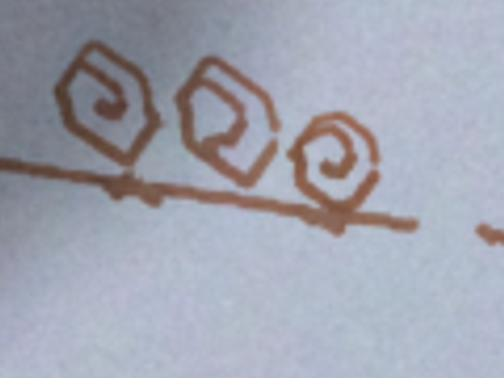

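Request:
{"api": "move", "payload": {
  "target": [
    [0,0,0,0,0,0,1,0,0,0.092344,0,0.107934,0.199328,-1],
    [0,0,0,0,0,0,1,0,0,0.092344,0,0.107934,0.218828,-1],
    [0,0,0,0,0,0,1,0,0,0.111344,0,0.114034,0.218828,-1],
    [0,0,0,0,0,0,1,0,0,0.091374,0,0.094704,0.213928,-1]
  ],
  "speed": [1.0,0.1,0.1,0.15],
  "blend": [0.002,0.002,0,0]
}}

Request:
{"api": "move", "payload": {
  "target": [
    [0,0,0,0,0,0,1,0,0,-0.002882,0,-0.003982,-0.000477,-1],
    [0,0,0,0,0,0,1,0,0,0.016397,0,0.014392,-0.002780,-1],
    [0,0,0,0,0,0,1,0,0,0.019446,0,0.018607,-0.003866,-1],
    [0,0,0,0,0,0,1,0,0,0.023484,0,0.024188,0.006525,-1],
    [0,0,0,0,0,0,1,0,0,0.026204,0,0.027948,0.008565,-1],
    [0,0,0,0,0,0,1,0,0,0.027638,0,0.029930,0.010144,-1],
    [0,0,0,0,0,0,1,0,0,0.007668,0,0.010600,0.011288,-1],
    [0,0,0,0,0,0,1,0,0,0.002764,0,0.003822,0.014409,-1],
    [0,0,0,0,0,0,1,0,0,-0.004186,0,-0.005786,0.004409,-1],
    [0,0,0,0,0,0,1,0,0,-0.009090,0,-0.012564,0.001288,-1],
    [0,0,0,0,0,0,1,0,0,0.012080,0,0.006766,-0.003138,-1],
    [0,0,0,0,0,0,1,0,0,0.016584,0,0.013544,-0.006259,-1],
    [0,0,0,0,0,0,1,0,0,0.022734,0,0.023152,0.003741,-1],
    [0,0,0,0,0,0,1,0,0,0.027638,0,0.029930,0.006862,-1],
    [0,0,0,0,0,0,1,0,0,0.007668,0,0.010600,0.011288,-1]
  ],
  "speed": [0.05,0.1,0.05,0.06,0.05,0.05,0.12,0.05,0.06,0.05,0.12,0.05,0.06,0.05,0.12],
  "blend": [0.002,0.002,0.002,0.002,0.002,0.002,0.002,0.002,0.002,0.002,0.002,0.002,0.002,0.002,0]
}}

Request:
{"api": "move", "payload": {
  "target": [
    [0,0,0,0,0,0,1,0,0,-0.0178,0,-0.0057,0,-1],
    [0,0,0,0,0,0,1,0,0,-0.0278,0,-0.0057,-0.2,-1]
  ],
  "speed": [0.25,1.0],
  "blend": [0.005,0],
  "cameras": ["cam_above"]
}}

Request:
{"api": "zoom_image", "payload": {
  "camera": "cam_above",
  "region": [210, 320, 322, 390]
}}

Scene clock: 273.53 s.
left_arm: end_effector_position=(+0.3943, +0.3349, +0.1104) grip_measured=+1.000 grip_effort_nm=0.00 end_effector_quat_wxyz=(+0.619, -0.006, +0.785, +0.003) | right_arm: end_effector_position=(+0.2940, +0.1389, +0.0796) grip_measured=-0.641 grip_effort_nm=-1.03 end_effector_quat_wxyz=(+0.524, -0.387, +0.701, +0.291)
Joint names: [wrist pitch, wrist roll, shoulder, wrist yaw, elbow, waist]
Joint positions: left_arm=[1.014 -0.014 1.582 -0.052 0.332 -0.05 0.094] | right_arm=[0.824 0.001 2.129 -0.002 1.02 1.025 0.017]
Joint torques (N m): left_arm=[1.67 0.07 -6.58 -0.03 5.11 -0.09] | right_arm=[1.74 -0.02 -11.23 0.02 4.34 -0.69]
Heat: left arm: 43 °C; right arm: 44 °C.
Joint targets: left_arm=[1.021 -0.015 1.574 -0.052 0.340 -0.050] | right_arm=[0.833 0.000 2.092 0.000 1.010 1.017]
move: off_target (right_arm); right_arm: the shoulder is farthest, 0.037 rad from its target

Scene clock: 278.30 s.
left_arm: end_effector_position=(+0.3943, +0.3349, +0.1104) grip_measured=+1.000 grip_effort_nm=0.00 end_effector_quat_wxyz=(+0.619, -0.006, +0.785, +0.003) | right_arm: end_effector_position=(+0.2916, +0.1469, +0.0808) grip_measured=-0.641 grip_effort_nm=-1.03 end_effector_quat_wxyz=(+0.526, -0.389, +0.696, +0.295)
Joint names: [wrist pitch, wrist roll, shoulder, wrist yaw, elbow, waist]
Joint positions: left_arm=[1.014 -0.014 1.582 -0.052 0.332 -0.05 0.094] | right_arm=[0.824 0.001 2.144 -0.002 1.043 1.036 0.017]
Joint torques (N m): left_arm=[1.67 0.03 -6.45 -0.03 5.41 -0.05] | right_arm=[1.73 -0.02 -11.25 0.02 4.42 0.51]
Heat: left arm: 43 °C; right arm: 44 °C.
Joint targets: left_arm=[1.021 -0.015 1.574 -0.052 0.340 -0.050] | right_arm=[0.834 0.000 2.108 0.000 1.034 1.042]
move: done

Scene clock: 279.73 s.
left_arm: end_effector_position=(+0.3943, +0.3349, +0.1104) grip_measured=+1.000 grip_effort_nm=0.00 end_effector_quat_wxyz=(+0.619, -0.006, +0.785, +0.003) | right_arm: end_effector_position=(+0.4689, -0.0290, +0.1050) grip_measured=-0.641 grip_effort_nm=-1.03 end_effector_quat_wxyz=(+0.593, -0.222, +0.754, +0.174)
Joint names: [wrist pitch, wrist roll, shoulder, wrist yaw, elbow, waist]
Joint positions: left_arm=[1.014 -0.014 1.582 -0.052 0.332 -0.05 0.094] | right_arm=[0.822 0.001 2.086 0.008 1.027 0.596 0.017]
Joint torques (N m): left_arm=[1.67 0.07 -6.5 -0.02 5.08 -0.08] | right_arm=[1.76 -0.02 -11.34 -0.08 4.94 0.09]
Heat: left arm: 43 °C; right arm: 44 °C.
Joint targets: left_arm=[1.021 -0.015 1.574 -0.052 0.340 -0.050] | right_arm=[0.833 0.000 2.047 0.000 1.021 0.598]
move: off_target (right_arm); right_arm: the shoulder is farthest, 0.040 rad from its target
Images, in order (width x height): cam_above 672x504.

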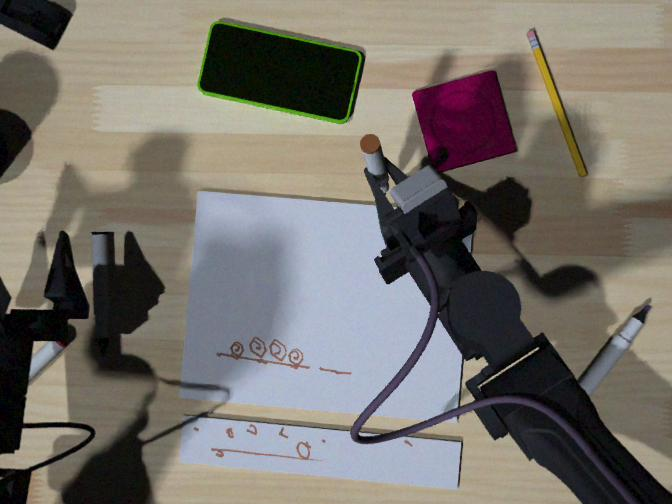

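Scaled by 4.500 from the camera's 672x504 image, which has a finer 960x720 frame.

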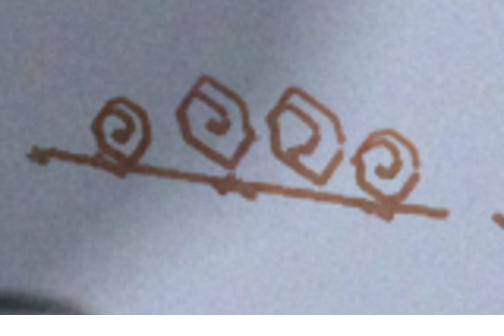

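Request:
{"api": "move", "payload": {
  "target": [
    [0,0,0,0,0,0,1,0,0,0.033767,0,0.025844,0.165701,-1],
    [0,0,0,0,0,0,1,0,0,0.033767,0,0.025844,0.185201,-1],
    [0,0,0,0,0,0,1,0,0,0.052767,0,0.031944,0.185201,-1],
    [0,0,0,0,0,0,1,0,0,0.053892,0,0.033501,0.195170,-1],
    [0,0,0,0,0,0,1,0,0,0.057630,0,0.038676,0.200401,-1],
    [0,0,0,0,0,0,1,0,0,0.059053,0,0.040647,0.203880,-1],
    [0,0,0,0,0,0,1,0,0,0.038533,0,0.021317,0.205893,-1],
    [0,0,0,0,0,0,1,0,0,0.035023,0,0.016457,0.207424,-1],
    [0,0,0,0,0,0,1,0,0,0.032943,0,0.013577,0.197424,-1],
    [0,0,0,0,0,0,1,0,0,0.030798,0,0.010607,0.196336,-1],
    [0,0,0,0,0,0,1,0,0,0.028653,0,0.007637,0.192712,-1],
    [0,0,0,0,0,0,1,0,0,0.028393,0,0.007277,0.188564,-1],
    [0,0,0,0,0,0,1,0,0,0.010593,0,0.001577,0.188564,-1]
  ],
  "speed": [1.0,0.1,0.1,0.05,0.05,0.05,0.12,0.05,0.06,0.04,0.04,0.04,0.25],
  "blend": [0.002,0.002,0,0.002,0.002,0.002,0.002,0.002,0.002,0.002,0.002,0.002,0]
}}

Scene clock: 286.03 s.
left_arm: end_effector_position=(+0.3943, +0.3349, +0.1104) grip_measured=+1.000 grip_effort_nm=0.00 end_effector_quat_wxyz=(+0.619, -0.006, +0.785, +0.003) | right_arm: end_effector_position=(+0.2965, +0.1410, +0.0956) grip_measured=-0.641 grip_effort_nm=-1.03 end_effector_quat_wxyz=(+0.535, -0.382, +0.693, +0.296)
Joint names: [wrist pitch, wrist roll, shoulder, wrist yaw, elbow, waist]
Joint positions: left_arm=[1.014 -0.014 1.582 -0.052 0.332 -0.05 0.094] | right_arm=[0.822 0.001 2.106 -0.002 1.03 1.023 0.017]
Joint torques (N m): left_arm=[1.66 0.04 -6.35 -0.04 5.29 0.01] | right_arm=[1.76 -0.02 -11.12 0.02 4.88 -0.54]
Heat: left arm: 43 °C; right arm: 44 °C.
Joint targets: left_arm=[1.021 -0.015 1.574 -0.052 0.340 -0.050] | right_arm=[0.834 0.000 2.070 0.000 1.025 1.017]
move: off_target (right_arm); right_arm: the shoulder is farthest, 0.036 rad from its target

Request:
{"api": "show_instructions", "payload": {

}}

Reference images for this scene: drawing.

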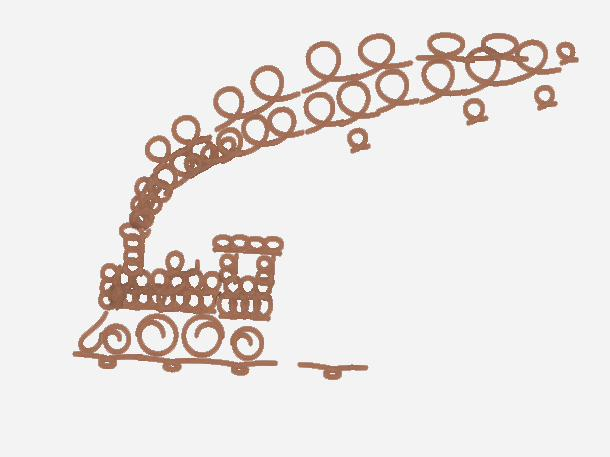

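Request:
{"api": "move", "payload": {
  "target": [
    [0,0,0,0,0,0,1,0,0,0.028647,0,0.031878,-0.007441,-1],
    [0,0,0,0,0,0,1,0,0,0.047647,0,0.037978,-0.007441,-1],
    [0,0,0,0,0,0,1,0,0,0.026987,0,0.018648,-0.009341,-1],
    [0,0,0,0,0,0,1,0,0,0.023393,0,0.013785,-0.011917,-1],
    [0,0,0,0,0,0,1,0,0,0.045227,0,0.033080,-0.015627,-1],
    [0,0,0,0,0,0,1,0,0,0.045996,0,0.034933,-0.016995,-1],
    [0,0,0,0,0,0,1,0,0,0.050798,0,0.042241,-0.006995,-1],
    [0,0,0,0,0,0,1,0,0,0.030138,0,0.022911,-0.002854,-1],
    [0,0,0,0,0,0,1,0,0,0.026428,0,0.017891,-0.001524,-1],
    [0,0,0,0,0,0,1,0,0,0.021309,0,0.010966,-0.011595,-1]
  ],
  "speed": [0.3,0.1,0.15,0.05,0.12,0.04,0.06,0.12,0.05,0.06],
  "blend": [0.002,0,0.002,0.002,0.002,0.002,0.002,0.002,0.002,0]
}}

Request:
{"api": "move", "payload": {
  "target": [
    [0,0,0,0,0,0,1,0,0,-0.005222,0,-0.007712,-0.002594,-1],
    [0,0,0,0,0,0,1,0,0,0.016332,0,0.011583,-0.006304,-1],
    [0,0,0,0,0,0,1,0,0,0.017101,0,0.013436,-0.007672,-1],
    [0,0,0,0,0,0,1,0,0,0.021903,0,0.020744,0.002328,-1],
    [0,0,0,0,0,0,1,0,0,0.001523,0,0.001414,0.006469,-1],
    [0,0,0,0,0,0,1,0,0,-0.002187,0,-0.003606,0.007799,-1],
    [0,0,0,0,0,0,1,0,0,-0.007306,0,-0.010531,-0.002272,-1],
    [0,0,0,0,0,0,1,0,0,-0.012492,0,-0.018152,-0.004920,-1],
    [0,0,0,0,0,0,1,0,0,0.008782,0,0.001143,-0.008630,-1],
    [0,0,0,0,0,0,1,0,0,0.009551,0,0.002996,-0.009998,-1],
    [0,0,0,0,0,0,1,0,0,0.014353,0,0.010304,0.000002,-1],
    [0,0,0,0,0,0,1,0,0,-0.005747,0,-0.009026,0.004143,-1],
    [0,0,0,0,0,0,1,0,0,-0.009457,0,-0.014046,0.005473,-1],
    [0,0,0,0,0,0,1,0,0,-0.014576,0,-0.020971,-0.004598,-1]
  ],
  "speed": [0.05,0.12,0.04,0.06,0.12,0.05,0.06,0.05,0.12,0.04,0.06,0.12,0.05,0.06],
  "blend": [0.002,0.002,0.002,0.002,0.002,0.002,0.002,0.002,0.002,0.002,0.002,0.002,0.002,0]
}}

Request:
{"api": "move", "payload": {
  "target": [
    [0,0,0,0,0,0,1,0,0,-0.0178,0,-0.0057,0,-1],
    [0,0,0,0,0,0,1,0,0,-0.0278,0,-0.0057,-0.2,-1]
  ],
  "speed": [0.25,1.0],
  "blend": [0.005,0],
  "cameras": ["cam_above"]
}}

Request:
{"api": "zoom_image", "payload": {
  "camera": "cam_above",
  "region": [210, 310, 322, 380]
}}

Scene clock: 298.93 s.
left_arm: end_effector_position=(+0.3943, +0.3349, +0.1104) grip_measured=+1.000 grip_effort_nm=0.00 end_effector_quat_wxyz=(+0.619, -0.006, +0.785, +0.003) | right_arm: end_effector_position=(+0.3122, +0.1380, +0.0805) grip_measured=-0.641 grip_effort_nm=-1.03 end_effector_quat_wxyz=(+0.532, -0.376, +0.703, +0.286)
Joint names: [wrist pitch, wrist roll, shoulder, wrist yaw, elbow, waist]
Joint positions: left_arm=[1.014 -0.014 1.582 -0.052 0.332 -0.05 0.094] | right_arm=[0.823 0.001 2.156 -0.002 1.059 0.997 0.017]
Joint torques (N m): left_arm=[1.69 0.05 -6.48 -0.04 5.24 -0.01] | right_arm=[1.74 -0.02 -11.54 0.03 4.41 -0.54]
Heat: left arm: 43 °C; right arm: 44 °C.
Joint targets: left_arm=[1.021 -0.015 1.574 -0.052 0.340 -0.050] | right_arm=[0.833 0.000 2.118 0.000 1.049 0.991]
move: off_target (right_arm); right_arm: the shoulder is farthest, 0.038 rad from its target

Scene clock: 303.57 s.
left_arm: end_effector_position=(+0.3943, +0.3349, +0.1104) grip_measured=+1.000 grip_effort_nm=0.00 end_effector_quat_wxyz=(+0.619, -0.006, +0.785, +0.003) | right_arm: end_effector_position=(+0.3107, +0.1258, +0.0798) grip_measured=-0.641 grip_effort_nm=-1.03 end_effector_quat_wxyz=(+0.529, -0.374, +0.708, +0.281)
Joint names: [wrist pitch, wrist roll, shoulder, wrist yaw, elbow, waist]
Joint positions: left_arm=[1.014 -0.014 1.582 -0.052 0.332 -0.05 0.094] | right_arm=[0.823 0.001 2.122 -0.002 1.012 0.987 0.017]
Joint torques (N m): left_arm=[1.67 0.07 -6.48 -0.05 5.34 0.02] | right_arm=[1.73 -0.02 -11.19 0.02 4.36 -0.54]
Heat: left arm: 43 °C; right arm: 44 °C.
Joint targets: left_arm=[1.021 -0.015 1.574 -0.052 0.340 -0.050] | right_arm=[0.833 0.000 2.085 0.000 1.002 0.981]
move: off_target (right_arm); right_arm: the shoulder is farthest, 0.037 rad from its target

Scene clock: 305.00 s.
left_arm: end_effector_position=(+0.3943, +0.3349, +0.1104) grip_measured=+1.000 grip_effort_nm=0.00 end_effector_quat_wxyz=(+0.619, -0.006, +0.785, +0.003) | right_arm: end_effector_position=(+0.4809, -0.0627, +0.1053) grip_measured=-0.641 grip_effort_nm=-1.03 end_effector_quat_wxyz=(+0.596, -0.198, +0.762, +0.155)
Joint names: [wrist pitch, wrist roll, shoulder, wrist yaw, elbow, waist]
Joint positions: left_arm=[1.014 -0.014 1.582 -0.052 0.332 -0.05 0.094] | right_arm=[0.823 0.001 2.062 0.009 0.996 0.533 0.017]
Joint torques (N m): left_arm=[1.68 0.03 -6.42 -0.08 5.23 -0.09] | right_arm=[1.76 -0.02 -11.1 -0.08 4.86 0.21]
Heat: left arm: 43 °C; right arm: 44 °C.
Joint targets: left_arm=[1.021 -0.015 1.574 -0.052 0.340 -0.050] | right_arm=[0.833 0.000 2.023 0.000 0.990 0.536]
move: off_target (right_arm); right_arm: the shoulder is farthest, 0.039 rad from its target
Images, in order (width x height): cam_above 672x504.

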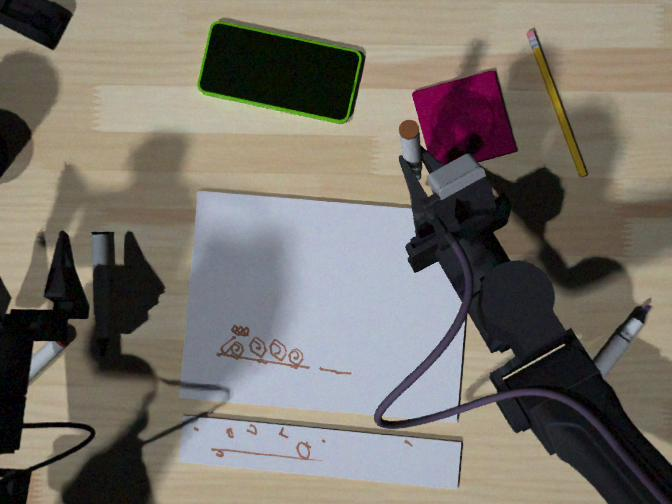

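Scaled by 4.500 from the camera's 672x504 image, which has a finer 960x720 frame.

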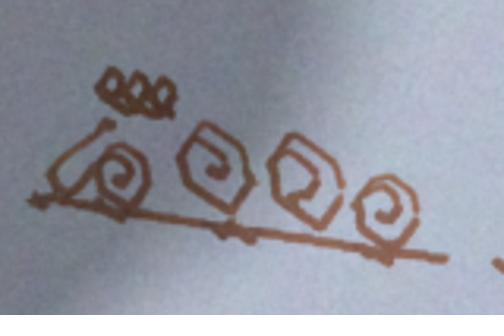

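Request:
{"api": "zoom_image", "payload": {
  "camera": "cam_above",
  "region": [218, 315, 266, 351]
}}

Scaled by 10.500 from the camera's 672x504 image, which has a finer 960x720 frame.

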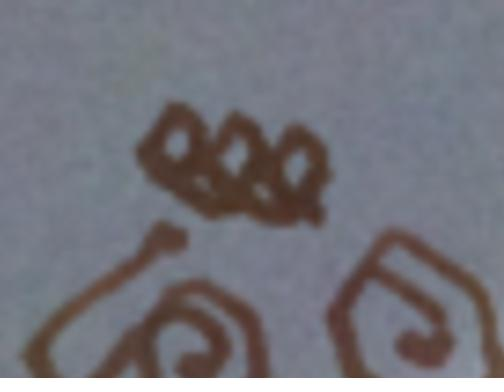

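Request:
{"api": "move", "payload": {
  "target": [
    [0,0,0,0,0,0,1,0,0,0.027048,0,0.016198,0.185275,-1],
    [0,0,0,0,0,0,1,0,0,0.027048,0,0.016198,0.204775,-1],
    [0,0,0,0,0,0,1,0,0,0.046048,0,0.022298,0.204775,-1],
    [0,0,0,0,0,0,1,0,0,0.026218,0,0.002968,0.199875,-1],
    [0,0,0,0,0,0,1,0,0,0.022624,0,-0.001895,0.197299,-1],
    [0,0,0,0,0,0,1,0,0,0.043628,0,0.017400,0.193589,-1],
    [0,0,0,0,0,0,1,0,0,0.044397,0,0.019253,0.192221,-1],
    [0,0,0,0,0,0,1,0,0,0.049199,0,0.026561,0.202221,-1],
    [0,0,0,0,0,0,1,0,0,0.029369,0,0.007231,0.206362,-1],
    [0,0,0,0,0,0,1,0,0,0.025659,0,0.002211,0.207692,-1],
    [0,0,0,0,0,0,1,0,0,0.020540,0,-0.004714,0.197621,-1]
  ],
  "speed": [1.0,0.1,0.1,0.15,0.05,0.12,0.04,0.06,0.12,0.05,0.06],
  "blend": [0.002,0.002,0,0.002,0.002,0.002,0.002,0.002,0.002,0.002,0]
}}

Request:
{"api": "move", "payload": {
  "target": [
    [0,0,0,0,0,0,1,0,0,-0.005135,0,-0.007465,-0.002756,-1],
    [0,0,0,0,0,0,1,0,0,0.015599,0,0.011830,-0.006466,-1],
    [0,0,0,0,0,0,1,0,0,0.016368,0,0.013683,-0.007834,-1],
    [0,0,0,0,0,0,1,0,0,0.021170,0,0.020991,0.002166,-1],
    [0,0,0,0,0,0,1,0,0,0.001610,0,0.001661,0.006307,-1],
    [0,0,0,0,0,0,1,0,0,-0.002100,0,-0.003359,0.007637,-1],
    [0,0,0,0,0,0,1,0,0,-0.007219,0,-0.010284,-0.002434,-1],
    [0,0,0,0,0,0,1,0,0,-0.012304,0,-0.017556,-0.005244,-1],
    [0,0,0,0,0,0,1,0,0,0.008150,0,0.001739,-0.008954,-1],
    [0,0,0,0,0,0,1,0,0,0.008919,0,0.003592,-0.010322,-1],
    [0,0,0,0,0,0,1,0,0,0.013721,0,0.010900,-0.000322,-1],
    [0,0,0,0,0,0,1,0,0,-0.005559,0,-0.008430,0.003819,-1],
    [0,0,0,0,0,0,1,0,0,-0.009269,0,-0.013450,0.005149,-1],
    [0,0,0,0,0,0,1,0,0,-0.014388,0,-0.020375,-0.004922,-1]
  ],
  "speed": [0.05,0.12,0.04,0.06,0.12,0.05,0.06,0.05,0.12,0.04,0.06,0.12,0.05,0.06],
  "blend": [0.002,0.002,0.002,0.002,0.002,0.002,0.002,0.002,0.002,0.002,0.002,0.002,0.002,0]
}}

Request:
{"api": "move", "payload": {
  "target": [
    [0,0,0,0,0,0,1,0,0,-0.005075,0,-0.007247,-0.002863,-1],
    [0,0,0,0,0,0,1,0,0,0.015109,0,0.012048,-0.006573,-1],
    [0,0,0,0,0,0,1,0,0,0.015878,0,0.013901,-0.007941,-1],
    [0,0,0,0,0,0,1,0,0,0.020680,0,0.021209,0.002059,-1],
    [0,0,0,0,0,0,1,0,0,0.001670,0,0.001879,0.006200,-1],
    [0,0,0,0,0,0,1,0,0,-0.002040,0,-0.003141,0.007530,-1],
    [0,0,0,0,0,0,1,0,0,-0.007159,0,-0.010066,-0.002541,-1],
    [0,0,0,0,0,0,1,0,0,-0.012215,0,-0.017286,-0.005458,-1],
    [0,0,0,0,0,0,1,0,0,0.007699,0,0.002009,-0.009168,-1],
    [0,0,0,0,0,0,1,0,0,0.008468,0,0.003862,-0.010536,-1],
    [0,0,0,0,0,0,1,0,0,0.013270,0,0.011170,-0.000536,-1],
    [0,0,0,0,0,0,1,0,0,-0.005470,0,-0.008160,0.003605,-1],
    [0,0,0,0,0,0,1,0,0,-0.009180,0,-0.013180,0.004935,-1],
    [0,0,0,0,0,0,1,0,0,-0.014299,0,-0.020105,-0.005136,-1]
  ],
  "speed": [0.05,0.12,0.04,0.06,0.12,0.05,0.06,0.05,0.12,0.04,0.06,0.12,0.05,0.06],
  "blend": [0.002,0.002,0.002,0.002,0.002,0.002,0.002,0.002,0.002,0.002,0.002,0.002,0.002,0]
}}

Request:
{"api": "move", "payload": {
  "target": [
    [0,0,0,0,0,0,1,0,0,-0.005039,0,-0.006997,-0.002971,-1],
    [0,0,0,0,0,0,1,0,0,0.014605,0,0.012298,-0.006681,-1],
    [0,0,0,0,0,0,1,0,0,0.015374,0,0.014151,-0.008049,-1],
    [0,0,0,0,0,0,1,0,0,0.020176,0,0.021459,0.001951,-1],
    [0,0,0,0,0,0,1,0,0,0.001706,0,0.002129,0.006092,-1],
    [0,0,0,0,0,0,1,0,0,-0.002004,0,-0.002891,0.007422,-1],
    [0,0,0,0,0,0,1,0,0,-0.007123,0,-0.009816,-0.002649,-1],
    [0,0,0,0,0,0,1,0,0,-0.008542,0,-0.011907,-0.003099,-1],
    [0,0,0,0,0,0,1,0,0,-0.026342,0,-0.017607,-0.003099,-1]
  ],
  "speed": [0.05,0.12,0.04,0.06,0.12,0.05,0.06,0.05,0.25],
  "blend": [0.002,0.002,0.002,0.002,0.002,0.002,0.002,0.002,0]
}}

Scene clock: 312.87 s.
left_arm: end_effector_position=(+0.3943, +0.3349, +0.1104) grip_measured=+1.000 grip_effort_nm=0.00 end_effector_quat_wxyz=(+0.619, -0.006, +0.785, +0.003) | right_arm: end_effector_position=(+0.3100, +0.1197, +0.0797) grip_measured=-0.641 grip_effort_nm=-1.03 end_effector_quat_wxyz=(+0.528, -0.373, +0.711, +0.278)
Joint names: [wrist pitch, wrist roll, shoulder, wrist yaw, elbow, waist]
Joint positions: left_arm=[1.014 -0.014 1.582 -0.052 0.332 -0.05 0.094] | right_arm=[0.824 0.001 2.105 -0.002 0.989 0.982 0.017]
Joint torques (N m): left_arm=[1.69 0.04 -6.46 -0.03 5.18 -0.01] | right_arm=[1.73 -0.02 -11.02 0.03 4.3 -0.54]
Heat: left arm: 43 °C; right arm: 44 °C.
Joint targets: left_arm=[1.021 -0.015 1.574 -0.052 0.340 -0.050] | right_arm=[0.834 0.000 2.069 0.000 0.979 0.976]
move: off_target (right_arm); right_arm: the shoulder is farthest, 0.037 rad from its target

Scene clock: 317.40 s.
left_arm: end_effector_position=(+0.3943, +0.3349, +0.1104) grip_measured=+1.000 grip_effort_nm=0.00 end_effector_quat_wxyz=(+0.619, -0.006, +0.785, +0.003) | right_arm: end_effector_position=(+0.3088, +0.1073, +0.0792) grip_measured=-0.641 grip_effort_nm=-1.03 end_effector_quat_wxyz=(+0.525, -0.371, +0.716, +0.273)
Joint names: [wrist pitch, wrist roll, shoulder, wrist yaw, elbow, waist]
Joint positions: left_arm=[1.014 -0.014 1.582 -0.052 0.332 -0.05 0.094] | right_arm=[0.824 0.001 2.072 -0.002 0.944 0.971 0.017]
Joint torques (N m): left_arm=[1.67 0.03 -6.35 -0.04 5.23 0.12] | right_arm=[1.73 -0.01 -10.66 0.03 4.25 -0.54]
Heat: left arm: 43 °C; right arm: 44 °C.
Joint targets: left_arm=[1.021 -0.015 1.574 -0.052 0.340 -0.050] | right_arm=[0.833 0.000 2.037 0.000 0.934 0.965]
move: done

Scene clock: 321.90 s.
left_arm: end_effector_position=(+0.3943, +0.3349, +0.1104) grip_measured=+1.000 grip_effort_nm=0.00 end_effector_quat_wxyz=(+0.619, -0.006, +0.785, +0.003) | right_arm: end_effector_position=(+0.3075, +0.0948, +0.0785) grip_measured=-0.641 grip_effort_nm=-1.03 end_effector_quat_wxyz=(+0.522, -0.368, +0.721, +0.268)
Joint names: [wrist pitch, wrist roll, shoulder, wrist yaw, elbow, waist]
Joint positions: left_arm=[1.014 -0.014 1.582 -0.052 0.332 -0.05 0.094] | right_arm=[0.824 0.001 2.039 -0.002 0.899 0.959 0.017]
Joint torques (N m): left_arm=[1.67 0.03 -6.28 -0.05 5.35 -0.14] | right_arm=[1.73 -0.02 -10.3 0.02 4.18 -0.54]
Heat: left arm: 43 °C; right arm: 44 °C.
Joint targets: left_arm=[1.021 -0.015 1.574 -0.052 0.340 -0.050] | right_arm=[0.833 0.000 2.005 0.000 0.889 0.953]
move: done

Scene clock: 324.67 s.
left_arm: end_effector_position=(+0.3943, +0.3349, +0.1104) grip_measured=+1.000 grip_effort_nm=0.00 end_effector_quat_wxyz=(+0.619, -0.006, +0.785, +0.003) | right_arm: end_effector_position=(+0.3046, +0.0847, +0.0916) grip_measured=-0.641 grip_effort_nm=-1.03 end_effector_quat_wxyz=(+0.529, -0.364, +0.718, +0.269)
Joint names: [wrist pitch, wrist roll, shoulder, wrist yaw, elbow, waist]
Joint positions: left_arm=[1.014 -0.014 1.582 -0.052 0.332 -0.05 0.094] | right_arm=[0.823 0.001 1.979 -0.002 0.856 0.953 0.017]
Joint torques (N m): left_arm=[1.65 0 -6.43 -0.03 5.34 -0.1] | right_arm=[1.76 -0.01 -9.78 0.03 4.6 -0.54]
Heat: left arm: 44 °C; right arm: 44 °C.
Joint targets: left_arm=[1.021 -0.015 1.574 -0.052 0.340 -0.050] | right_arm=[0.834 0.000 1.947 0.000 0.850 0.946]
move: done


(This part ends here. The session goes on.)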